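# Place the strawberry in the tray without bruising it

## Task

Get the strawberry into the tray and leave it there, undamaged: it must not be bruised or squashed along the way.

## Robot and tools

Robot: two six-joint arms with parallel grippers, left_arm and right_arm. Positions use the scene frame: origin at table-top height, halfway between the arms' nominal bases, +x out over the table, +y toward left_arm, +z up. Image left and right do not match arm names. Calibrated base placements: left_arm at (+0.021, +0.290, +0.003) m, right_arm at (+0.021, -0.371, +0.001) m, both nearly unrotated. Printed hand positions and orientations can be a few centimetres off, more at full reach.

Row layout, shared by execute_actions and move: one flat list of 14 numbers, each in [-1, 1]. The first 7 are left_arm and the next 7 are right_arm. Within each arm the order is waist, elbow, wrist yaw, shoulder, wrist pitch, wrist roll, then gripper opening. Always send all 14 numbers, even if one arm stays still.

Joint numbers are offsets, not poses. They count from the Joint targets shown in the last result. They are scaled: 1.0 equals 2.224 rad for waist, shoulder and elbow, and 8.485 rad for wrist pitch, wrist yaw and wrist roll. Sending 0 re-commands the current target.

Sign flip: wrist pitch, yaw and roll run opposite to the URDF, both in commands and in results.

URDF ranges (rad): waist -2.618..3.054, shoulder 0..3.142, elbow 0..3.142, wrist pitch and yaw -1.571..1.571, wrist roll -2.094..2.094. In your flipped numbers the wrist ranges are mirrored. An action that pushes a joint more than 0.059 rad beyond its range is rejected for both arms. Real ends can be off by 0.059 either way, and the line "joint sent to its limit" reports clipping.

Gripper opening is absolute, not an offset: +1 fully open, -1 closed. To leave a gripper unchanged, resend its current command, because 0 means half-closed.

execute_actions(actions, cameras): actions is a list of actions. Each action is a table of up to 15 rows, and each row is one 1/30 s step. A short table repeats its final row up to 15 steps, so one action lasts 0.5 s. Every action measures offsets from the targets at its own start, so the same offset sent twice moves the joint twice as far. An empty list just reports the state.

cameras selects images: cam_head_left, cam_head_right, cam_left_wrist, cam_right_wrist (all 672x504). Omit it or send ["all"] for every camera, or [] for none. An unknown name invalidates the call.

move(target, speed, blend, opening_speed, blocking, cameras) plans smooth joint paths. target is one 14-number row or a list of up to 15 rows. Every row's offsets count from the same starting Joint targets, not from the row before.

- speed: rad/s for the joint with the farthest to go, 0.01 to 12.57, default 0.5. Give one value, or one per target.
- blend: rad of corner rounding at intermediate targets.
- opening_speed: per second on the -1..1 scale, at least 0.2. Use a low value to close gently on the strawberry.
- blocking=false returns after about 0.5 s while the motion continues.

A move lasts at least 0.5 s, and the whole list shares 10 s. Paths ignore obstacles and the other arm. Grippers trace curves, and parts far from a turning joint move fast. The result adds a "move:" line: done, off_target (resting more than 0.035 rad from target), moving, held, or fault, plus limits=held when steps were withheld.

Other tools:
- wait(seconds 0-10) lets time pass with commands held.
- stop() brakes a running move.
- zoom_image(camera, region [x0,y0,x1,y1] in pixels, at most 504x504) enlarges part of a camera's latest image.
- read_manual gives only licence texts.
- finished_scene ends the scene for good. The strawberry must then stay in the tray without help.

Reading results:
- end_effector_position (m) and quat_wxyz are in the scene frame. This point sits between the finger pads, about 1 cm behind the tips. Fingers point along the gripper's +z and open along its y.
- Joint positions and velocities come per arm in the row order, plus the pad gap in m (0.094 when fully open).
- Joint targets are the base for your next offsets.
- grip_measured uses the command scale. It can read up to about 2.7 mm wide when empty.
- grip_effort_nm: negative means closing. It has an offset and does not show contact reliably.
- Joint torques include the arm's own weight. Numbers 1, 2 and 4 wrap around at ±28 N m.
- "Tool commands" shows the current gripper commands.
- "joint command not followed" means the clearance check changed the step.
- Step readings list joint angles at some steps.
- MOTOR HOT appears at 75 °C. At 90 °C the arm folds and stays idle, and at 100 °C it falls.

Motion limits: each joint's target may lead its measured angle by at most 0.339 rad (big joints) or 2.2 rad (wrists). A target more than 200 mm from the current hand position is scaled back. Big moves therefore need several actions, and tiny ones may not start.

Handling the strawberry: it is soft and small. The gripper squeezes at full force (about 50-64 N per pad) once the command is about 0.05 below the touch reading, or 0.11 or more for round or soft items. The lower the command, the harder the squeeze. Close slowly and stop only a little below the touch reading. grip_measured tracks the command and will not reveal contact. To release, command well above grip_measured.

Avoid these:
- dropping the strawberry, or letting go while it is moving
- fast impacts
- pressing into the table
- letting anything leave the table, which fails the task
- grippers or arms colliding, or one gripper closing on the other's fingers, which can fail the scene
- long holds at full stretch, which cause heating

If an arm is stuck pressing, command targets back past its measured positions. Loose objects may occasionally be nudged by outside forces. Thinking time lets the simulation keep running.

Each tool is called after ">>>" by a JSON object that holds its "api" and its "payload".

## Session

>>> {"api": "execute_actions", "payload": {"actions": []}}

Scene clock: 0.00 s.
left_arm: end_effector_position=(+0.4522, +0.2960, +0.1194) grip_measured=+1.000 grip_effort_nm=n/a end_effector_quat_wxyz=(+0.632, -0.008, +0.774, +0.033) | right_arm: end_effector_position=(+0.4364, -0.3998, +0.0983) grip_measured=+1.000 grip_effort_nm=n/a end_effector_quat_wxyz=(+0.602, +0.063, +0.794, -0.058)
Joint names: [waist, elbow, wrist yaw, shoulder, wrist pitch, wrist roll]
Joint positions: left_arm=[-0.031 0.446 0.083 1.705 -1.058 -0.024 0.094] | right_arm=[0.032 0.408 -0.171 1.682 -0.997 -0.031 0.094]
Joint velocities: within noise
Joint torques (N m): no reading
Motor temperatures (°C): left_arm=[25 35 26 32 31 22 23] | right_arm=[23 30 23 26 31 23 23]
Heat: left arm: 35 °C; right arm: 31 °C.
Joint targets: left_arm=[-0.031 0.456 0.083 1.695 -1.070 -0.024] | right_arm=[0.032 0.409 -0.172 1.682 -0.983 -0.031]
Tool commands: left_gripper/opening=+1.0 right_gripper/opening=+1.0

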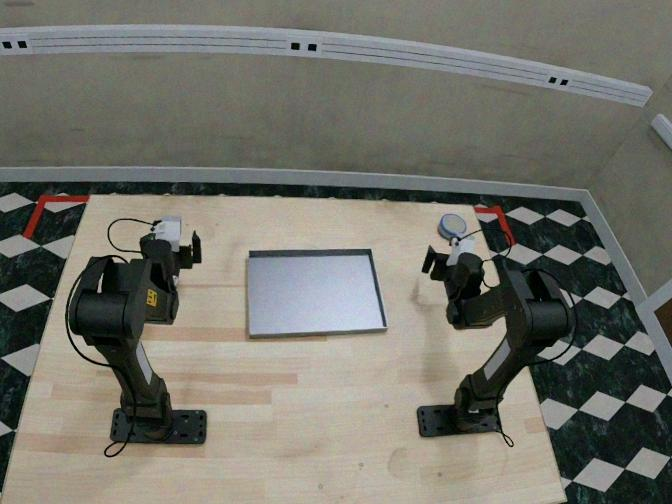

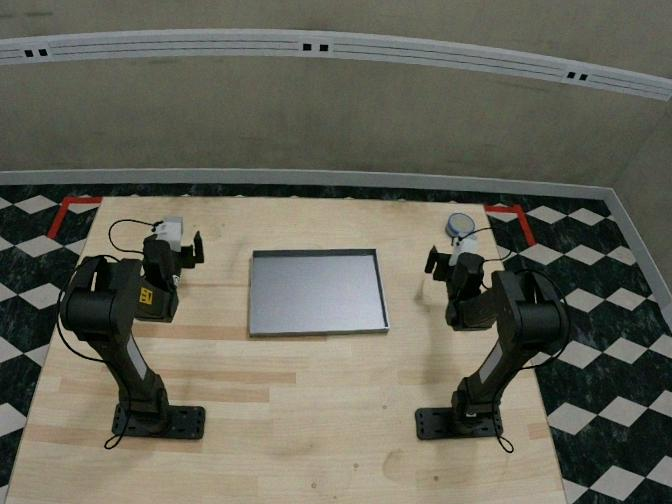

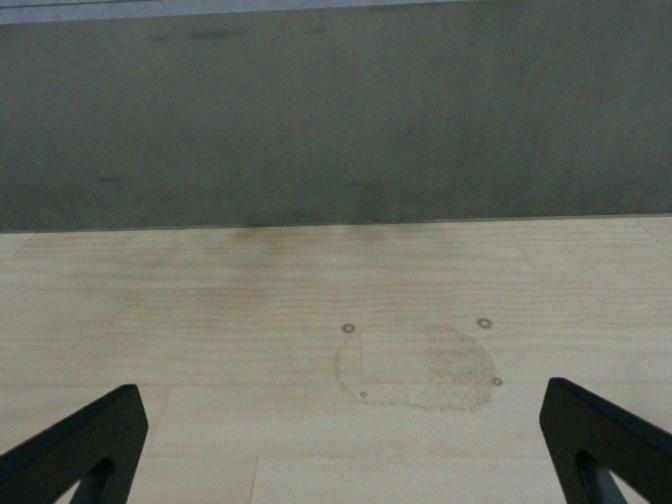

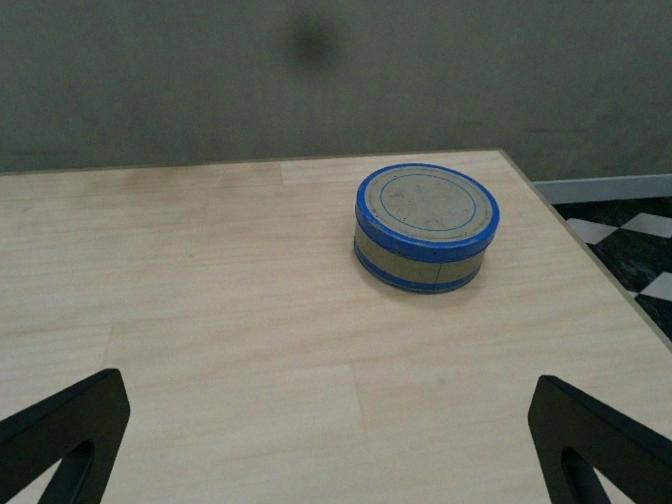

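>>> {"api": "zoom_image", "payload": {"camera": "cam_head_left", "region": [60, 190, 260, 340]}}

>>> {"api": "zoom_image", "payload": {"camera": "cam_head_right", "region": [400, 190, 600, 340]}}

>>> {"api": "zoom_image", "payload": {"camera": "cam_head_right", "region": [60, 190, 260, 340]}}

Scaled by 2.520 from the camera's 672x504 image, which has a finer 960x720 frame.

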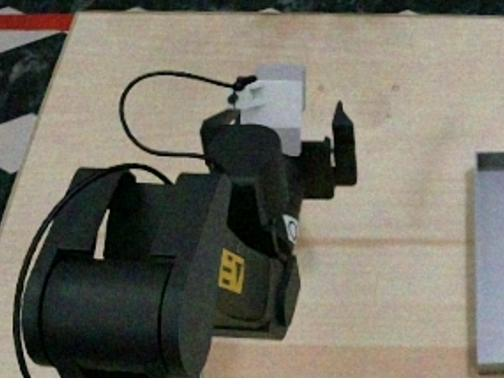

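Scaled by 2.520 from the camera's 672x504 image, which has a finer 960x720 frame.

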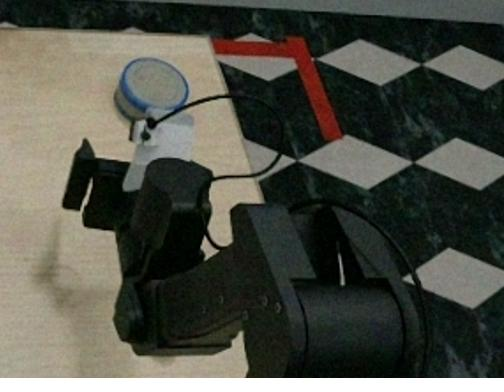

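Scaled by 2.520 from the camera's 672x504 image, which has a finer 960x720 frame.

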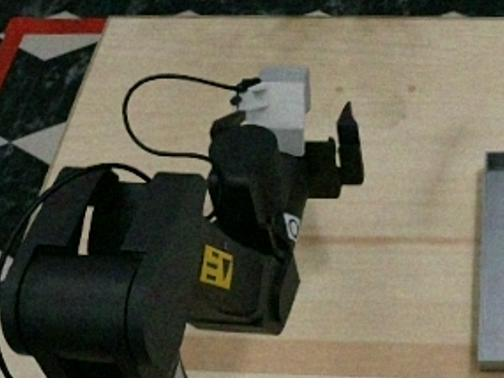

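>>> {"api": "zoom_image", "payload": {"camera": "cam_head_left", "region": [0, 190, 336, 504]}}

>>> {"api": "zoom_image", "payload": {"camera": "cam_head_left", "region": [336, 190, 672, 504]}}

>>> {"api": "zoom_image", "payload": {"camera": "cam_right_wrist", "region": [300, 120, 560, 320]}}

Scaled by 1.500 from the camera's 672x504 image, which has a finer 960x720 frame.

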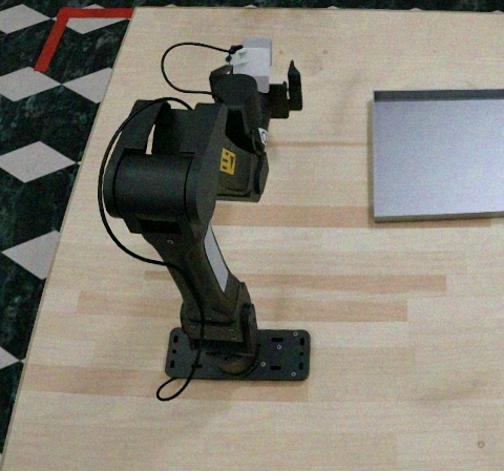

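Scaled by 1.500 from the camera's 672x504 image, which has a finer 960x720 frame.

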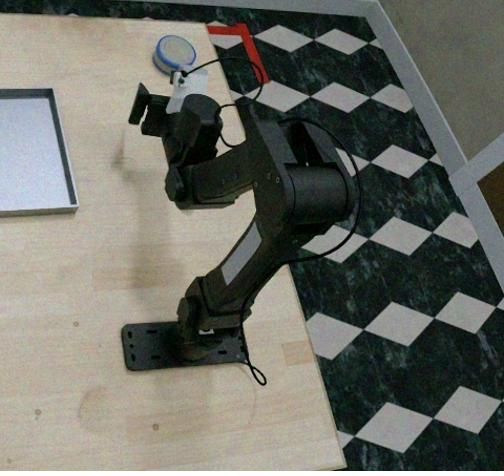

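Scaled by 1.938 from the camera's 672x504 image, which has a finer 960x720 frame.

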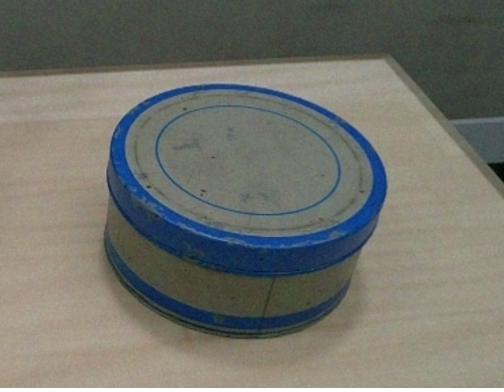

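>>> {"api": "move", "payload": {"target": [0.0139, 0.7023, -0.0098, 0.1034, 0.3029, 0.0028, 1.0, -0.0144, 0.7235, 0.0203, 0.1093, 0.2926, 0.0037, 1.0], "speed": 1.2}}

Scene clock: 43.43 s.
left_arm: end_effector_position=(+0.4067, +0.2939, +0.2044) grip_measured=+1.000 grip_effort_nm=0.037 end_effector_quat_wxyz=(+0.078, +0.002, +0.997, +0.005) | right_arm: end_effector_position=(+0.4111, -0.3811, +0.2092) grip_measured=+1.000 grip_effort_nm=0.012 end_effector_quat_wxyz=(+0.095, +0.017, +0.995, -0.005)
Joint names: [waist, elbow, wrist yaw, shoulder, wrist pitch, wrist roll]
Joint positions: left_arm=[-0.005 1.986 0.01 1.908 1.492 -0.007 0.094] | right_arm=[0.006 1.998 -0.008 1.9 1.479 -0.01 0.094]
Joint velocities: within noise
Joint torques (N m): left_arm=[0.31 9.22 -0.11 -6.56 -0.67 0.08] | right_arm=[-0.55 6.84 0.1 -8.03 -0.37 0.08]
Motor temperatures (°C): left_arm=[25 37 26 34 38 22 23] | right_arm=[23 32 23 28 36 23 23]
Heat: left arm: 38 °C; right arm: 36 °C.
Joint targets: left_arm=[0.000 2.018 0.000 1.925 1.500 0.000] | right_arm=[0.000 2.019 0.000 1.925 1.499 0.000]
move: done

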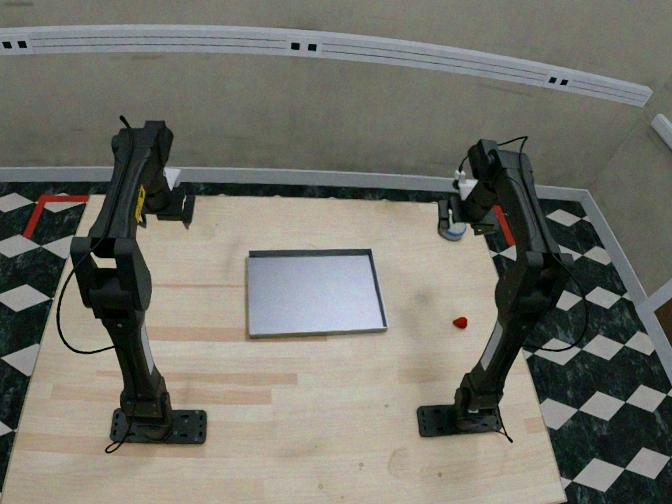

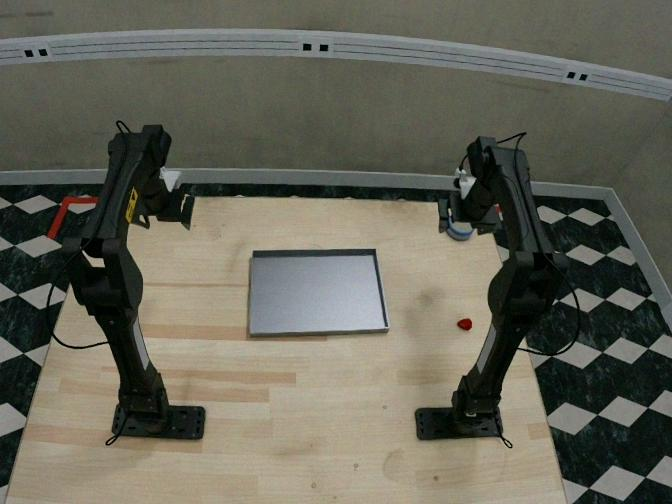

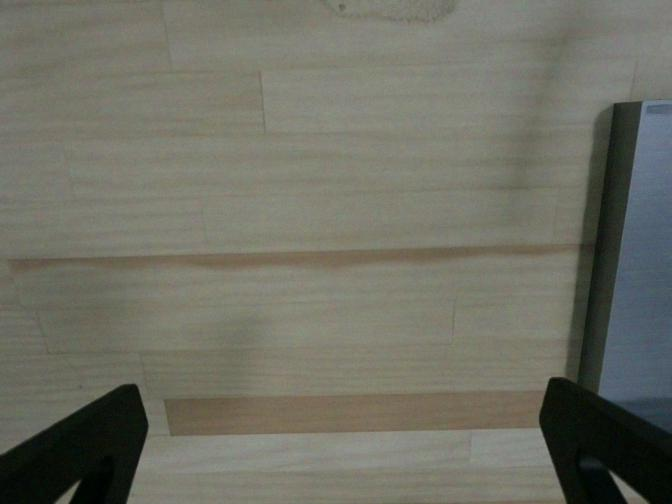

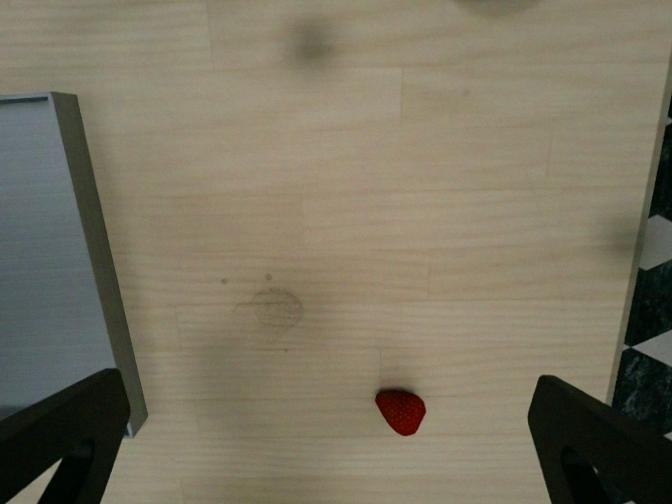

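>>> {"api": "zoom_image", "payload": {"camera": "cam_right_wrist", "region": [330, 350, 480, 470]}}

>>> {"api": "zoom_image", "payload": {"camera": "cam_head_right", "region": [420, 290, 510, 360]}}

Scaled by 3.360 from the camera's 672x504 image, which has a finer 960x720 frame.

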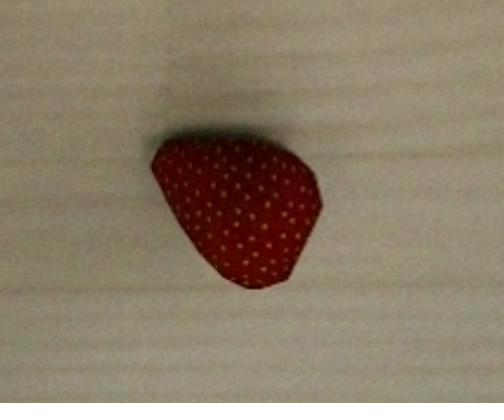

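Scaled by 5.600 from the camera's 672x504 image, which has a finer 960x720 frame.

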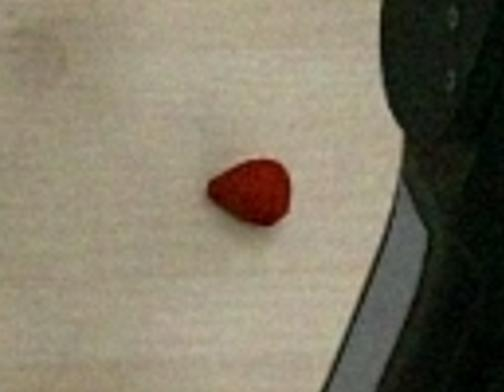

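>>> {"api": "move", "payload": {"target": [0, 0, 0, 0, 0, 0, 1.0, -0.0825, -0.3386, 0.0, -0.1799, -0.0197, 0.185, 1.0], "speed": 1.2}}

Scene clock: 101.70 s.
left_arm: end_effector_position=(+0.4065, +0.2938, +0.2043) grip_measured=+1.000 grip_effort_nm=0.042 end_effector_quat_wxyz=(+0.078, +0.002, +0.997, +0.005) | right_arm: end_effector_position=(+0.2732, -0.4248, +0.1302) grip_measured=+1.000 grip_effort_nm=0.007 end_effector_quat_wxyz=(-0.013, -0.625, +0.780, +0.010)
Joint names: [waist, elbow, wrist yaw, shoulder, wrist pitch, wrist roll]
Joint positions: left_arm=[-0.005 1.986 0.009 1.908 1.493 -0.007 0.094] | right_arm=[-0.178 1.285 -0.007 1.546 1.342 1.559 0.094]
Joint velocities: within noise
Joint torques (N m): left_arm=[0.4 9.25 -0.11 -6.65 -0.67 0.05] | right_arm=[-0.5 3.88 0.09 -8.49 -0.28 0.1]
Motor temperatures (°C): left_arm=[25 41 25 36 32 22 23] | right_arm=[23 32 23 30 31 22 22]
Heat: left arm: 41 °C; right arm: 32 °C.
Joint targets: left_arm=[0.000 2.018 0.000 1.925 1.500 0.000] | right_arm=[-0.184 1.265 0.000 1.525 1.332 1.570]
move: done

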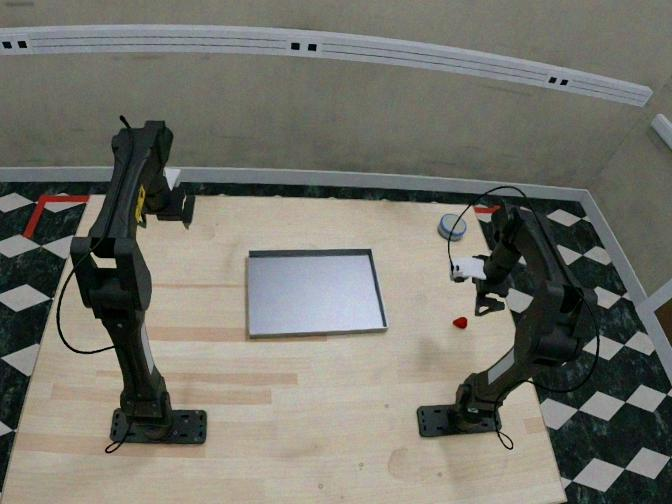

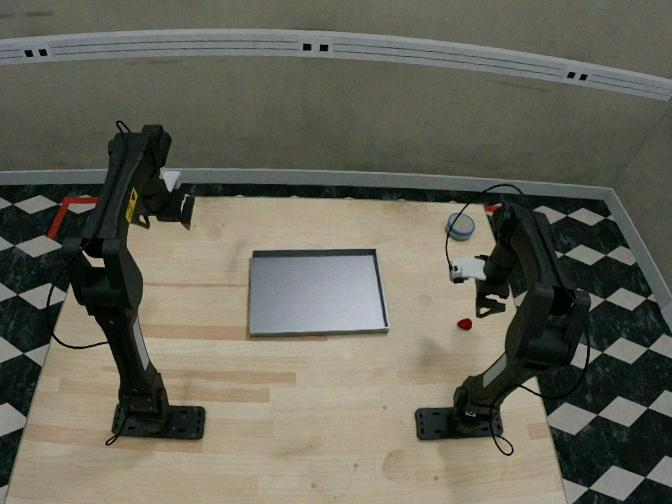

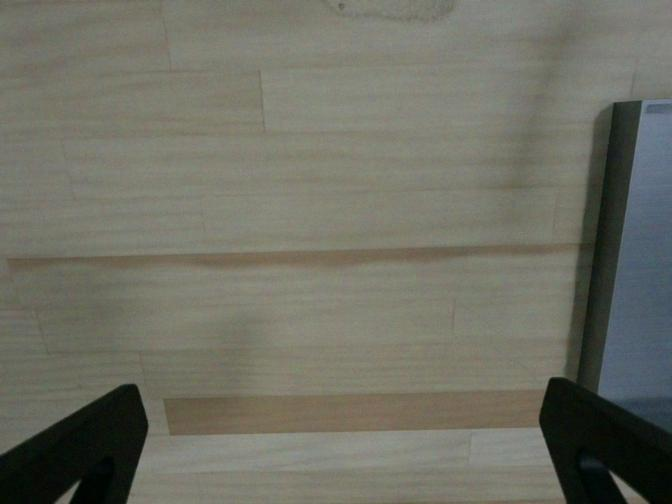

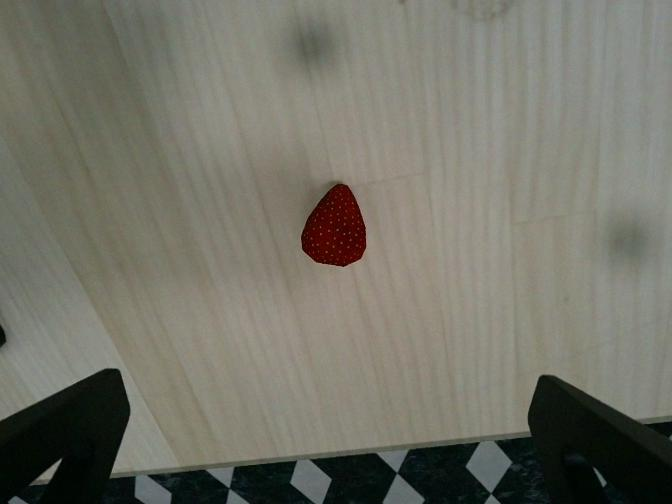

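>>> {"api": "zoom_image", "payload": {"camera": "cam_right_wrist", "region": [260, 160, 410, 290]}}

Scaled by 3.360 from the camera's 672x504 image, which has a finer 960x720 frame.

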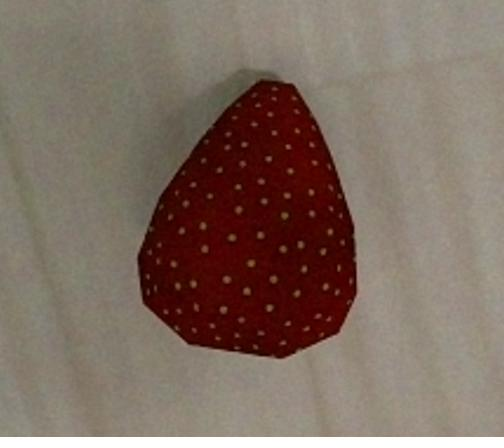

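>>> {"api": "move", "payload": {"target": [0, 0, 0, 0, 0, 0, 1.0, -0.0094, -0.1349, 0.0, 0.0, -0.0395, -0.01355, 0.5], "speed": 0.4, "cameras": ["cam_head_right", "cam_right_wrist"]}}

Scene clock: 143.53 s.
left_arm: end_effector_position=(+0.4065, +0.2938, +0.2043) grip_measured=+1.000 grip_effort_nm=0.027 end_effector_quat_wxyz=(+0.078, +0.002, +0.997, +0.005) | right_arm: end_effector_position=(+0.2676, -0.4287, +0.0564) grip_measured=+0.502 grip_effort_nm=-0.090 end_effector_quat_wxyz=(-0.001, -0.580, +0.815, -0.004)
Joint names: [waist, elbow, wrist yaw, shoulder, wrist pitch, wrist roll]
Joint positions: left_arm=[-0.005 1.986 0.009 1.908 1.493 -0.007 0.094] | right_arm=[-0.198 0.983 -0.007 1.541 1.007 1.465 0.071]
Joint velocities: within noise
Joint torques (N m): left_arm=[0.58 9.48 -0.09 -6.56 -0.63 0.06] | right_arm=[-0.62 3.92 0.08 -7.75 -0.35 -0.11]
Motor temperatures (°C): left_arm=[25 41 25 36 31 22 23] | right_arm=[23 31 23 30 29 22 22]
Heat: left arm: 41 °C; right arm: 31 °C.
Joint targets: left_arm=[0.000 2.018 0.000 1.925 1.500 0.000] | right_arm=[-0.204 0.965 0.000 1.525 0.997 1.455]
move: done
Images, in order (width x height): cam_head_right 672x504, cam_right_wrist 672x504.

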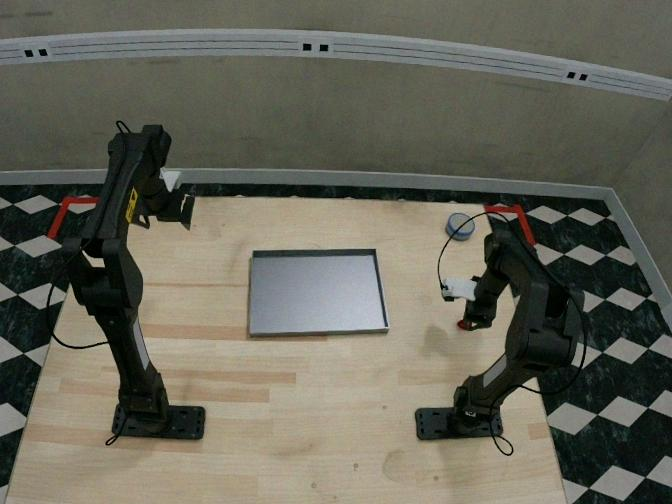

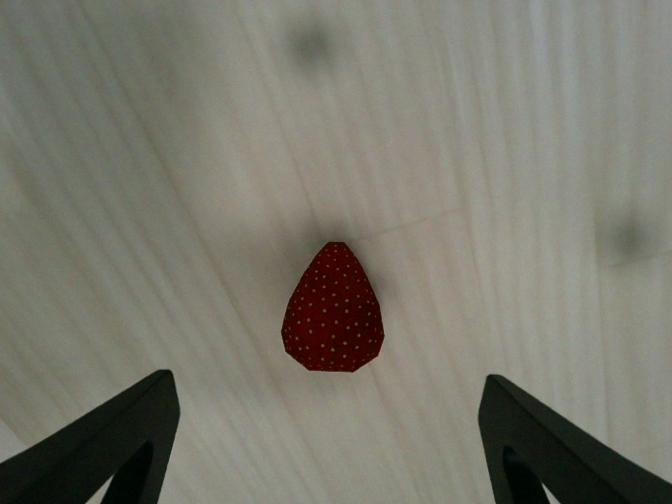

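>>> {"api": "zoom_image", "payload": {"camera": "cam_right_wrist", "region": [260, 230, 410, 380]}}

>>> {"api": "zoom_image", "payload": {"camera": "cam_head_right", "region": [420, 250, 540, 350]}}

Scaled by 3.360 from the camera's 672x504 image, which has a finer 960x720 frame.

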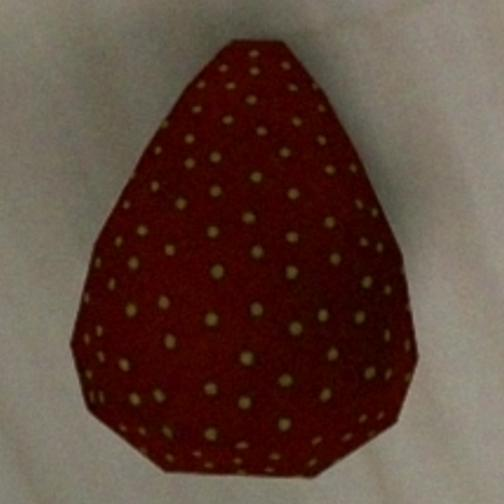

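Scaled by 4.200 from the camera's 672x504 image, which has a finer 960x720 frame.

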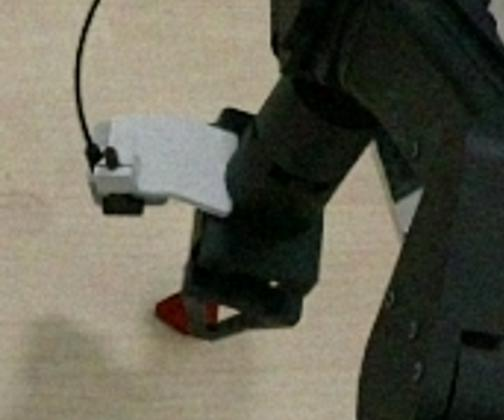

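>>> {"api": "move", "payload": {"target": [0, 0, 0, 0, 0, 0, 1.0, -0.0042, -0.0310, 0.0, 0.03575, -0.01254, 0.0, 0.3], "speed": 0.15, "cameras": ["cam_head_right", "cam_right_wrist"]}}

Scene clock: 167.60 s.
left_arm: end_effector_position=(+0.4064, +0.2938, +0.2043) grip_measured=+1.000 grip_effort_nm=0.032 end_effector_quat_wxyz=(+0.077, +0.002, +0.997, +0.005) | right_arm: end_effector_position=(+0.2665, -0.4309, +0.0294) grip_measured=+0.302 grip_effort_nm=-0.090 end_effector_quat_wxyz=(-0.004, -0.576, +0.818, -0.001)
Joint names: [waist, elbow, wrist yaw, shoulder, wrist pitch, wrist roll]
Joint positions: left_arm=[-0.005 1.986 0.009 1.908 1.494 -0.007 0.094] | right_arm=[-0.207 0.914 -0.007 1.588 0.901 1.464 0.061]
Joint velocities: within noise
Joint torques (N m): left_arm=[0.49 9.33 -0.1 -6.72 -0.68 0.11] | right_arm=[-0.55 3.7 0.09 -5.07 -0.33 -0.13]
Motor temperatures (°C): left_arm=[25 41 25 36 31 22 23] | right_arm=[23 30 23 30 29 22 22]
Heat: left arm: 41 °C; right arm: 30 °C.
Joint targets: left_arm=[0.000 2.018 0.000 1.925 1.500 0.000] | right_arm=[-0.213 0.896 0.000 1.604 0.890 1.455]
move: done
Images, in order (width x height): cam_head_right 672x504, cam_right_wrist 672x504.

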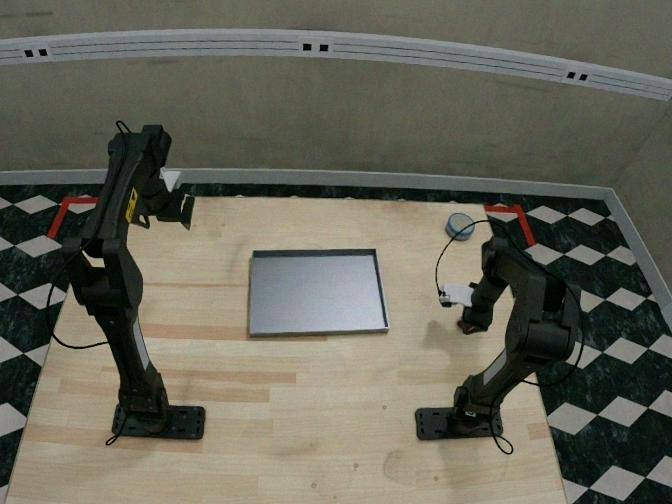

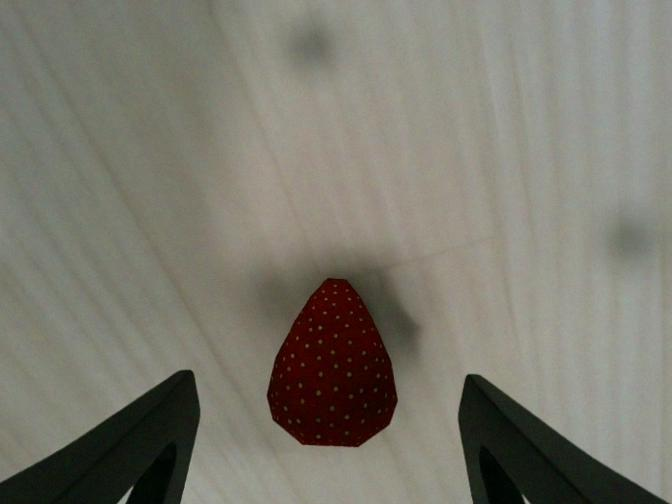

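>>> {"api": "move", "payload": {"target": [0, 0, 0, 0, 0, 0, 1.0, 0.0, -0.00854, 0.0, 0.0045, -0.00389, 0.0, -0.05], "speed": 0.1, "opening_speed": 0.5, "cameras": ["cam_head_right", "cam_right_wrist"]}}

Scene clock: 178.73 s.
left_arm: end_effector_position=(+0.4064, +0.2938, +0.2043) grip_measured=+1.000 grip_effort_nm=0.037 end_effector_quat_wxyz=(+0.077, +0.002, +0.997, +0.005) | right_arm: end_effector_position=(+0.2674, -0.4311, +0.0233) grip_measured=-0.048 grip_effort_nm=-0.090 end_effector_quat_wxyz=(-0.002, -0.576, +0.818, -0.003)
Joint names: [waist, elbow, wrist yaw, shoulder, wrist pitch, wrist roll]
Joint positions: left_arm=[-0.005 1.986 0.009 1.908 1.494 -0.007 0.094] | right_arm=[-0.207 0.896 -0.007 1.596 0.868 1.464 0.045]
Joint velocities: within noise
Joint torques (N m): left_arm=[0.54 9.36 -0.09 -6.46 -0.67 0.07] | right_arm=[-0.61 3.55 0.09 -4.94 -0.34 -0.13]
Motor temperatures (°C): left_arm=[25 41 25 36 31 22 23] | right_arm=[23 30 23 28 29 22 22]
Heat: left arm: 41 °C; right arm: 30 °C.
Joint targets: left_arm=[0.000 2.018 0.000 1.925 1.500 0.000] | right_arm=[-0.213 0.877 0.000 1.614 0.858 1.455]
move: done
Images, in order (width x height): cam_head_right 672x504, cam_right_wrist 672x504.

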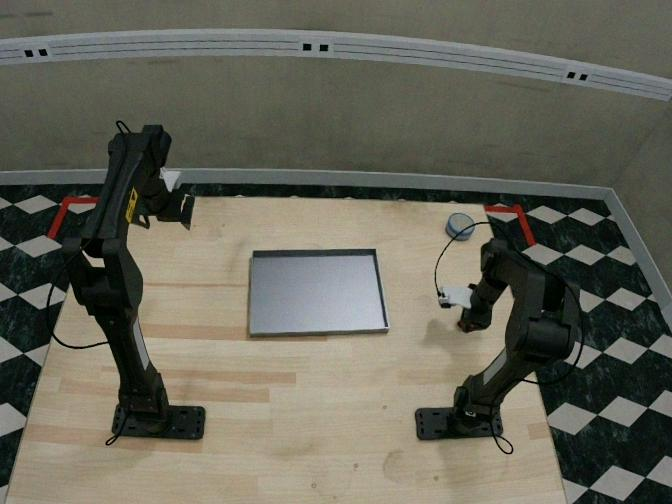

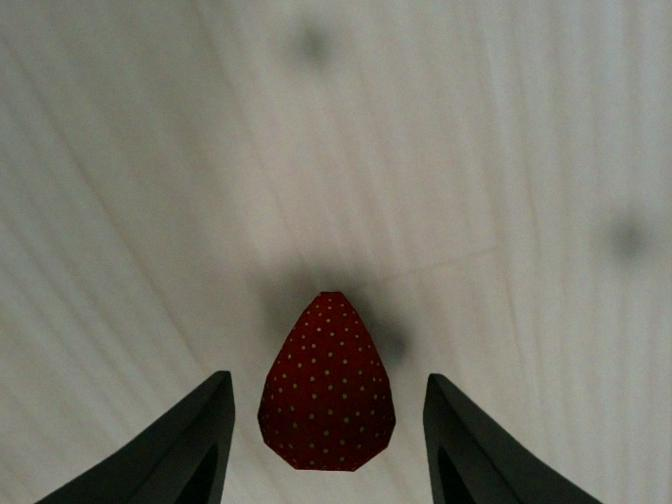

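>>> {"api": "zoom_image", "payload": {"camera": "cam_right_wrist", "region": [180, 280, 480, 504]}}

>>> {"api": "zoom_image", "payload": {"camera": "cam_head_right", "region": [420, 250, 540, 350]}}

Scaled by 1.680 from the camera's 672x504 image, which has a finer 960x720 frame.

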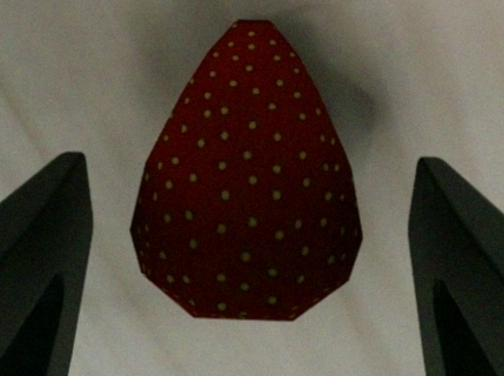

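Scaled by 4.200 from the camera's 672x504 image, which has a finer 960x720 frame.

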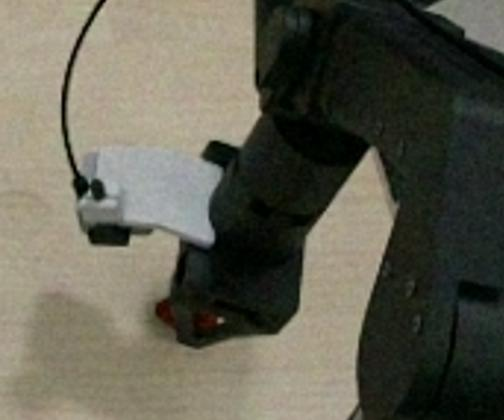

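>>> {"api": "move", "payload": {"target": [0, 0, 0, 0, 0, 0, 1.0, 0.0, 0.0, 0.0, 0.0, 0.0, 0.0, -0.28], "speed": 0.1, "opening_speed": 0.3, "cameras": ["cam_right_wrist"]}}

>>> {"api": "zoom_image", "payload": {"camera": "cam_right_wrist", "region": [230, 350, 430, 500]}}

Scene clock: 193.63 s.
left_arm: end_effector_position=(+0.4064, +0.2938, +0.2043) grip_measured=+1.000 grip_effort_nm=0.032 end_effector_quat_wxyz=(+0.077, +0.002, +0.997, +0.005) | right_arm: end_effector_position=(+0.2681, -0.4312, +0.0233) grip_measured=-0.278 grip_effort_nm=-0.095 end_effector_quat_wxyz=(-0.001, -0.576, +0.818, -0.004)
Joint names: [waist, elbow, wrist yaw, shoulder, wrist pitch, wrist roll]
Joint positions: left_arm=[-0.005 1.986 0.009 1.908 1.494 -0.007 0.094] | right_arm=[-0.207 0.896 -0.007 1.596 0.865 1.464 0.034]
Joint velocities: within noise
Joint torques (N m): left_arm=[0.43 9.31 -0.1 -6.43 -0.59 0.05] | right_arm=[-0.55 3.56 0.09 -4.93 -0.33 -0.12]
Motor temperatures (°C): left_arm=[25 41 25 36 30 22 23] | right_arm=[23 30 23 28 29 22 22]
Heat: left arm: 41 °C; right arm: 30 °C.
Joint targets: left_arm=[0.000 2.018 0.000 1.925 1.500 0.000] | right_arm=[-0.213 0.877 0.000 1.614 0.858 1.455]
move: done
Images, in order (width x height): cam_right_wrist 672x504.

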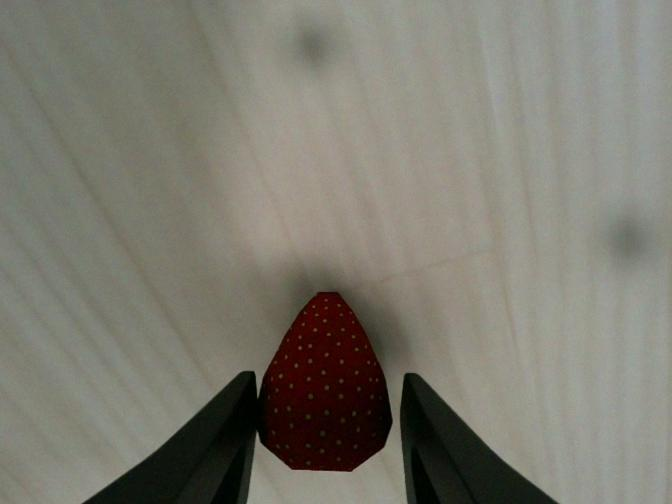

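Scaled by 2.520 from the camera's 672x504 image, which has a finer 960x720 frame.

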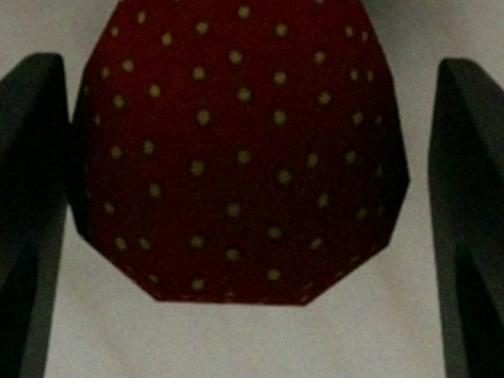

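>>> {"api": "move", "payload": {"target": [0, 0, 0, 0, 0, 0, 1.0, 0.0, 0.0, 0.0, 0.0, 0.0, 0.0, -0.34], "speed": 0.1, "opening_speed": 0.2, "cameras": ["cam_right_wrist"]}}

>>> {"api": "zoom_image", "payload": {"camera": "cam_right_wrist", "region": [230, 350, 430, 500]}}

Scene clock: 198.70 s.
left_arm: end_effector_position=(+0.4064, +0.2938, +0.2043) grip_measured=+1.000 grip_effort_nm=0.037 end_effector_quat_wxyz=(+0.077, +0.002, +0.997, +0.005) | right_arm: end_effector_position=(+0.2681, -0.4313, +0.0233) grip_measured=-0.338 grip_effort_nm=-0.095 end_effector_quat_wxyz=(-0.001, -0.576, +0.818, -0.004)
Joint names: [waist, elbow, wrist yaw, shoulder, wrist pitch, wrist roll]
Joint positions: left_arm=[-0.005 1.986 0.009 1.908 1.494 -0.007 0.094] | right_arm=[-0.207 0.896 -0.007 1.596 0.865 1.464 0.031]
Joint velocities: within noise
Joint torques (N m): left_arm=[0.39 9.25 -0.11 -6.5 -0.63 0.09] | right_arm=[-0.59 3.55 0.08 -4.93 -0.32 -0.13]
Motor temperatures (°C): left_arm=[25 41 25 36 30 22 23] | right_arm=[23 30 23 28 28 22 22]
Heat: left arm: 41 °C; right arm: 30 °C.
Joint targets: left_arm=[0.000 2.018 0.000 1.925 1.500 0.000] | right_arm=[-0.213 0.877 0.000 1.614 0.858 1.455]
move: done
Images, in order (width x height): cam_right_wrist 672x504.

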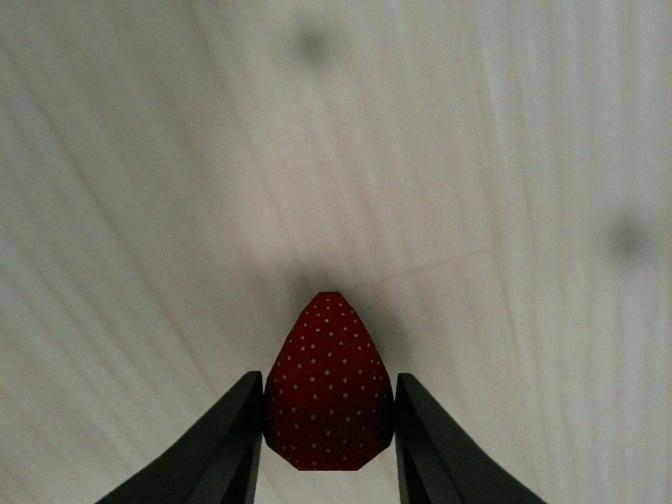

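Scaled by 2.520 from the camera's 672x504 image, which has a finer 960x720 frame.

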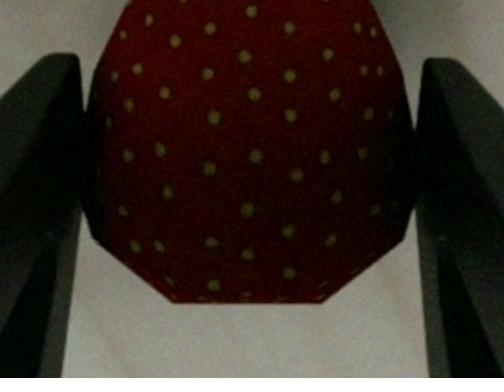

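>>> {"api": "move", "payload": {"target": [0, 0, 0, 0, 0, 0, 1.0, 0.0, 0.0, 0.0, 0.0, 0.0, 0.0, -0.365], "speed": 0.1, "opening_speed": 0.2, "cameras": ["cam_right_wrist"]}}

>>> {"api": "zoom_image", "payload": {"camera": "cam_right_wrist", "region": [230, 350, 430, 500]}}

Scene clock: 201.73 s.
left_arm: end_effector_position=(+0.4064, +0.2938, +0.2043) grip_measured=+1.000 grip_effort_nm=0.046 end_effector_quat_wxyz=(+0.077, +0.002, +0.997, +0.005) | right_arm: end_effector_position=(+0.2681, -0.4313, +0.0233) grip_measured=-0.363 grip_effort_nm=-0.115 end_effector_quat_wxyz=(-0.001, -0.576, +0.818, -0.004)
Joint names: [waist, elbow, wrist yaw, shoulder, wrist pitch, wrist roll]
Joint positions: left_arm=[-0.005 1.986 0.009 1.908 1.494 -0.007 0.094] | right_arm=[-0.207 0.896 -0.007 1.596 0.865 1.464 0.03]
Joint velocities: within noise
Joint torques (N m): left_arm=[0.47 9.31 -0.12 -6.69 -0.68 0.03] | right_arm=[-0.58 3.58 0.09 -5 -0.35 -0.12]
Motor temperatures (°C): left_arm=[25 41 25 36 30 22 23] | right_arm=[23 30 23 27 28 22 22]
Heat: left arm: 41 °C; right arm: 30 °C.
Joint targets: left_arm=[0.000 2.018 0.000 1.925 1.500 0.000] | right_arm=[-0.213 0.877 0.000 1.614 0.858 1.455]
move: done
Images, in order (width x height): cam_right_wrist 672x504.

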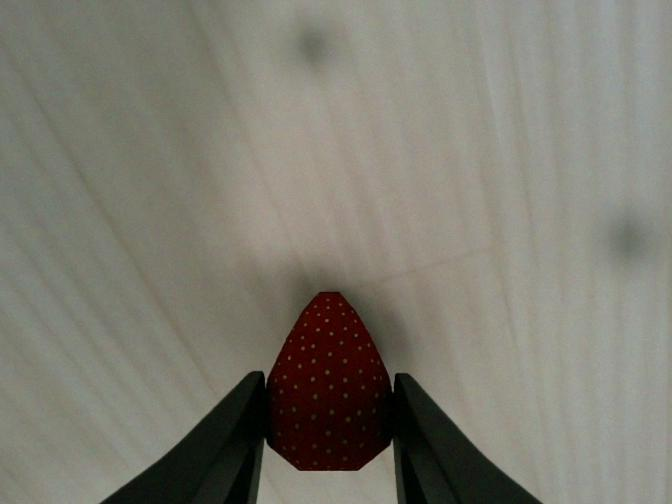

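Scaled by 2.520 from the camera's 672x504 image, which has a finer 960x720 frame.

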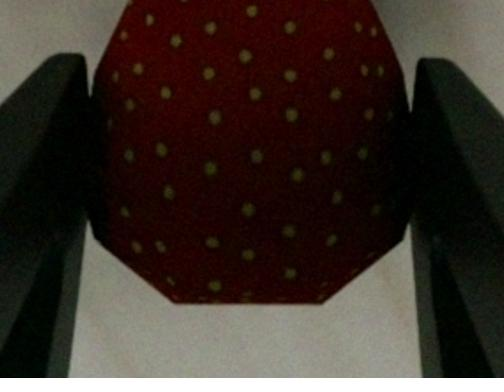

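>>> {"api": "move", "payload": {"target": [[0, 0, 0, 0, 0, 0, 1.0, 0.0, 0.01664, 0.0, -0.01619, 0.00177, 0.0, -0.37], [0, 0, 0, 0, 0, 0, 1.0, 0.0, 0.0398, 0.0, -0.02756, 0.01127, 0.0, -0.37]], "speed": 0.12, "opening_speed": 0.2, "cameras": ["cam_head_right", "cam_right_wrist"]}}

>>> {"api": "zoom_image", "payload": {"camera": "cam_right_wrist", "region": [180, 280, 480, 504]}}

Scene clock: 215.67 s.
left_arm: end_effector_position=(+0.4064, +0.2938, +0.2043) grip_measured=+1.000 grip_effort_nm=0.032 end_effector_quat_wxyz=(+0.077, +0.002, +0.997, +0.005) | right_arm: end_effector_position=(+0.2706, -0.4318, +0.0398) grip_measured=-0.367 grip_effort_nm=-0.125 end_effector_quat_wxyz=(+0.001, -0.576, +0.818, -0.006)
Joint names: [waist, elbow, wrist yaw, shoulder, wrist pitch, wrist roll]
Joint positions: left_arm=[-0.005 1.986 0.009 1.908 1.494 -0.007 0.094] | right_arm=[-0.207 0.944 -0.007 1.573 0.931 1.464 0.03]
Joint velocities: within noise
Joint torques (N m): left_arm=[0.54 9.33 -0.09 -6.45 -0.65 0.07] | right_arm=[-0.54 6.68 0.08 -8.36 -0.04 -0.14]
Motor temperatures (°C): left_arm=[24 41 25 36 30 22 23] | right_arm=[23 30 23 27 28 22 22]
Heat: left arm: 41 °C; right arm: 30 °C.
Joint targets: left_arm=[0.000 2.018 0.000 1.925 1.500 0.000] | right_arm=[-0.213 0.966 0.000 1.553 0.953 1.455]
move: done
Images, in order (width x height): cam_head_right 672x504, cam_right_wrist 672x504.

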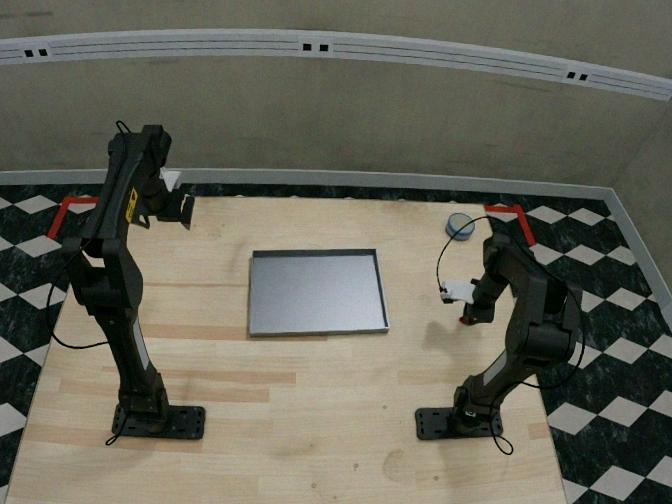

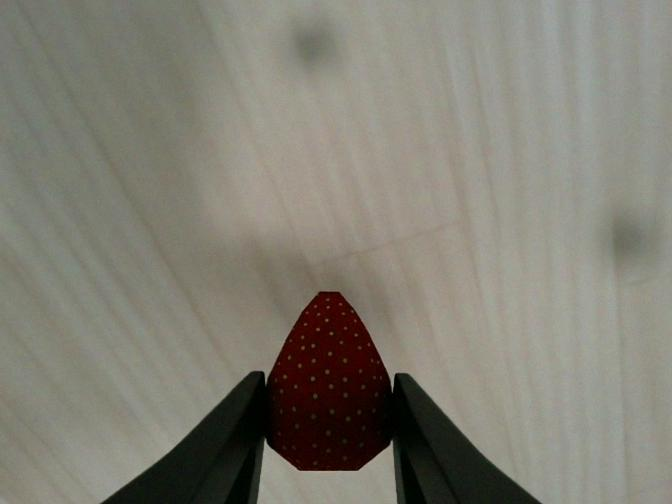

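Scaled by 1.680 from the camera's 672x504 image, which has a finer 960x720 frame.

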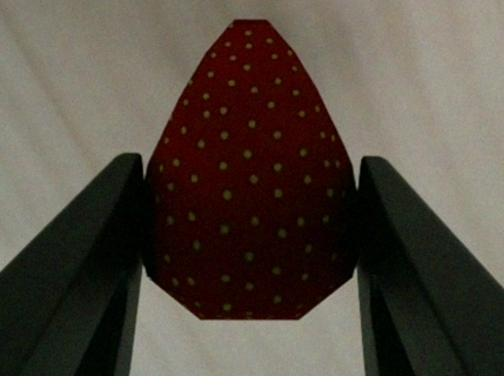

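>>> {"api": "move", "payload": {"target": [[0, 0, 0, 0, 0, 0, 1.0, 0.0, 0.1032, 0.0, -0.0238, 0.0346, 0.0, -0.37], [0, 0, 0, 0, 0, 0, 1.0, 0.3834, 0.5906, 0.0, 0.3428, 0.0702, 0.0, -0.37], [0, 0, 0, 0, 0, 0, 1.0, 0.3834, 0.4310, 0.0, 0.3152, 0.0321, 0.0, -0.37]], "speed": [0.4, 0.7, 0.4], "blend": [0.1, 0.06, 0]}}

>>> {"api": "zoom_image", "payload": {"camera": "cam_right_wrist", "region": [180, 280, 480, 504]}}

Scene clock: 239.33 s.
left_arm: end_effector_position=(+0.4064, +0.2938, +0.2043) grip_measured=+1.000 grip_effort_nm=0.042 end_effector_quat_wxyz=(+0.077, +0.002, +0.997, +0.005) | right_arm: end_effector_position=(+0.3824, -0.1164, +0.0473) grip_measured=-0.367 grip_effort_nm=-0.134 end_effector_quat_wxyz=(+0.002, +0.862, -0.507, +0.002)
Joint names: [waist, elbow, wrist yaw, shoulder, wrist pitch, wrist roll]
Joint positions: left_arm=[-0.005 1.986 0.009 1.908 1.494 -0.007 0.094] | right_arm=[0.645 1.942 -0.005 2.279 1.236 1.464 0.03]
Joint velocities: within noise
Joint torques (N m): left_arm=[0.31 9.39 -0.1 -6.45 -0.65 0.06] | right_arm=[-0.47 4.14 0.05 -16.13 -0.32 -0.11]
Motor temperatures (°C): left_arm=[24 41 25 36 30 22 23] | right_arm=[23 31 23 29 28 22 22]
Heat: left arm: 41 °C; right arm: 31 °C.
Joint targets: left_arm=[0.000 2.018 0.000 1.925 1.500 0.000] | right_arm=[0.639 1.925 0.000 2.254 1.226 1.455]
move: done

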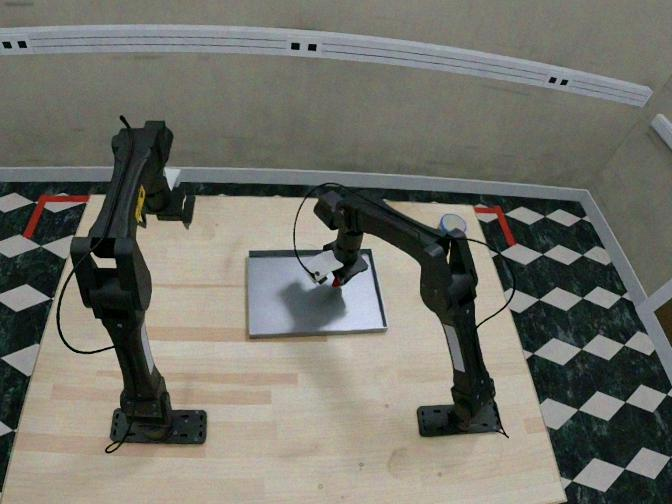

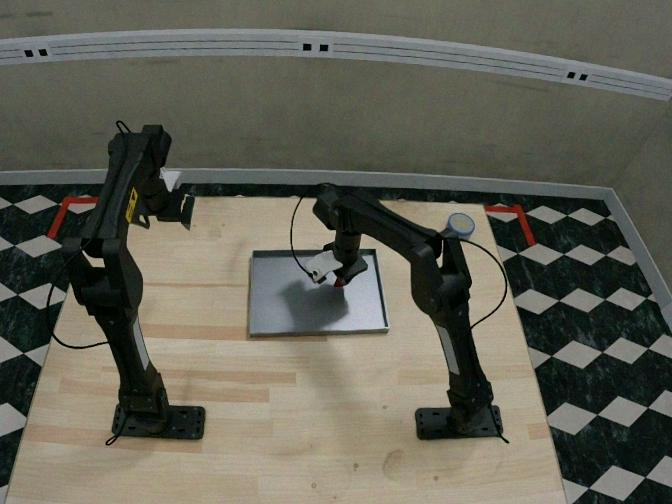

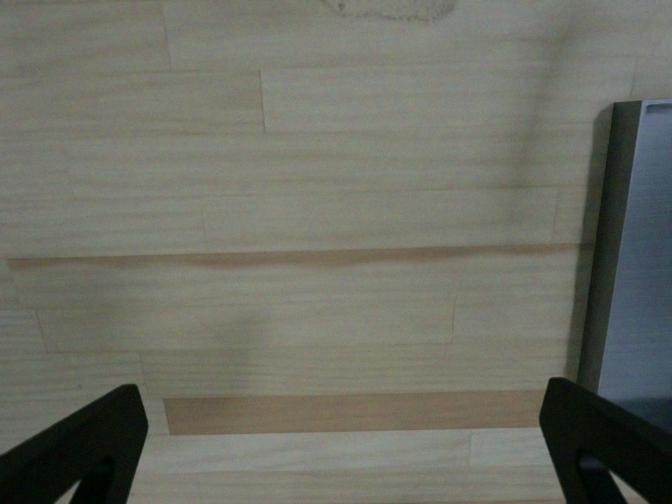

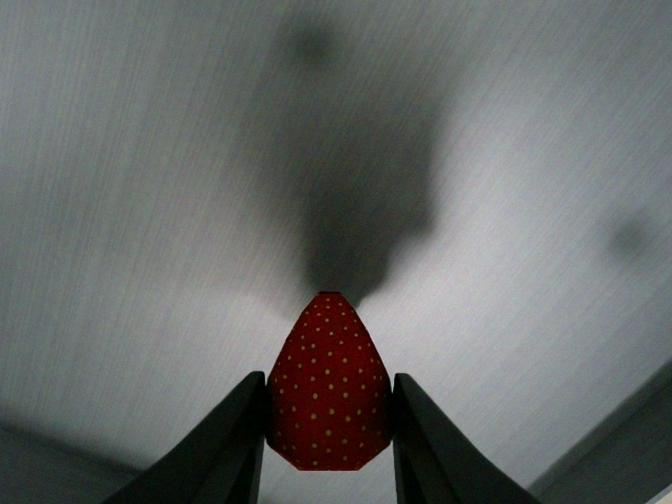

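Scaled by 1.680 from the camera's 672x504 image, which has a finer 960x720 frame.

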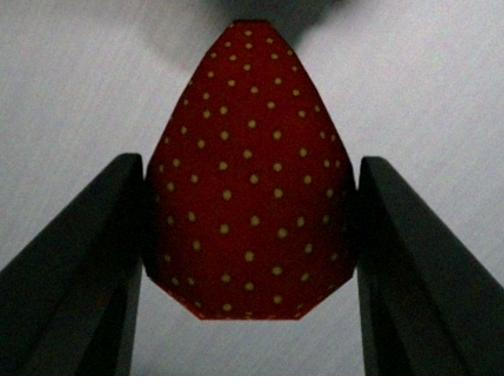

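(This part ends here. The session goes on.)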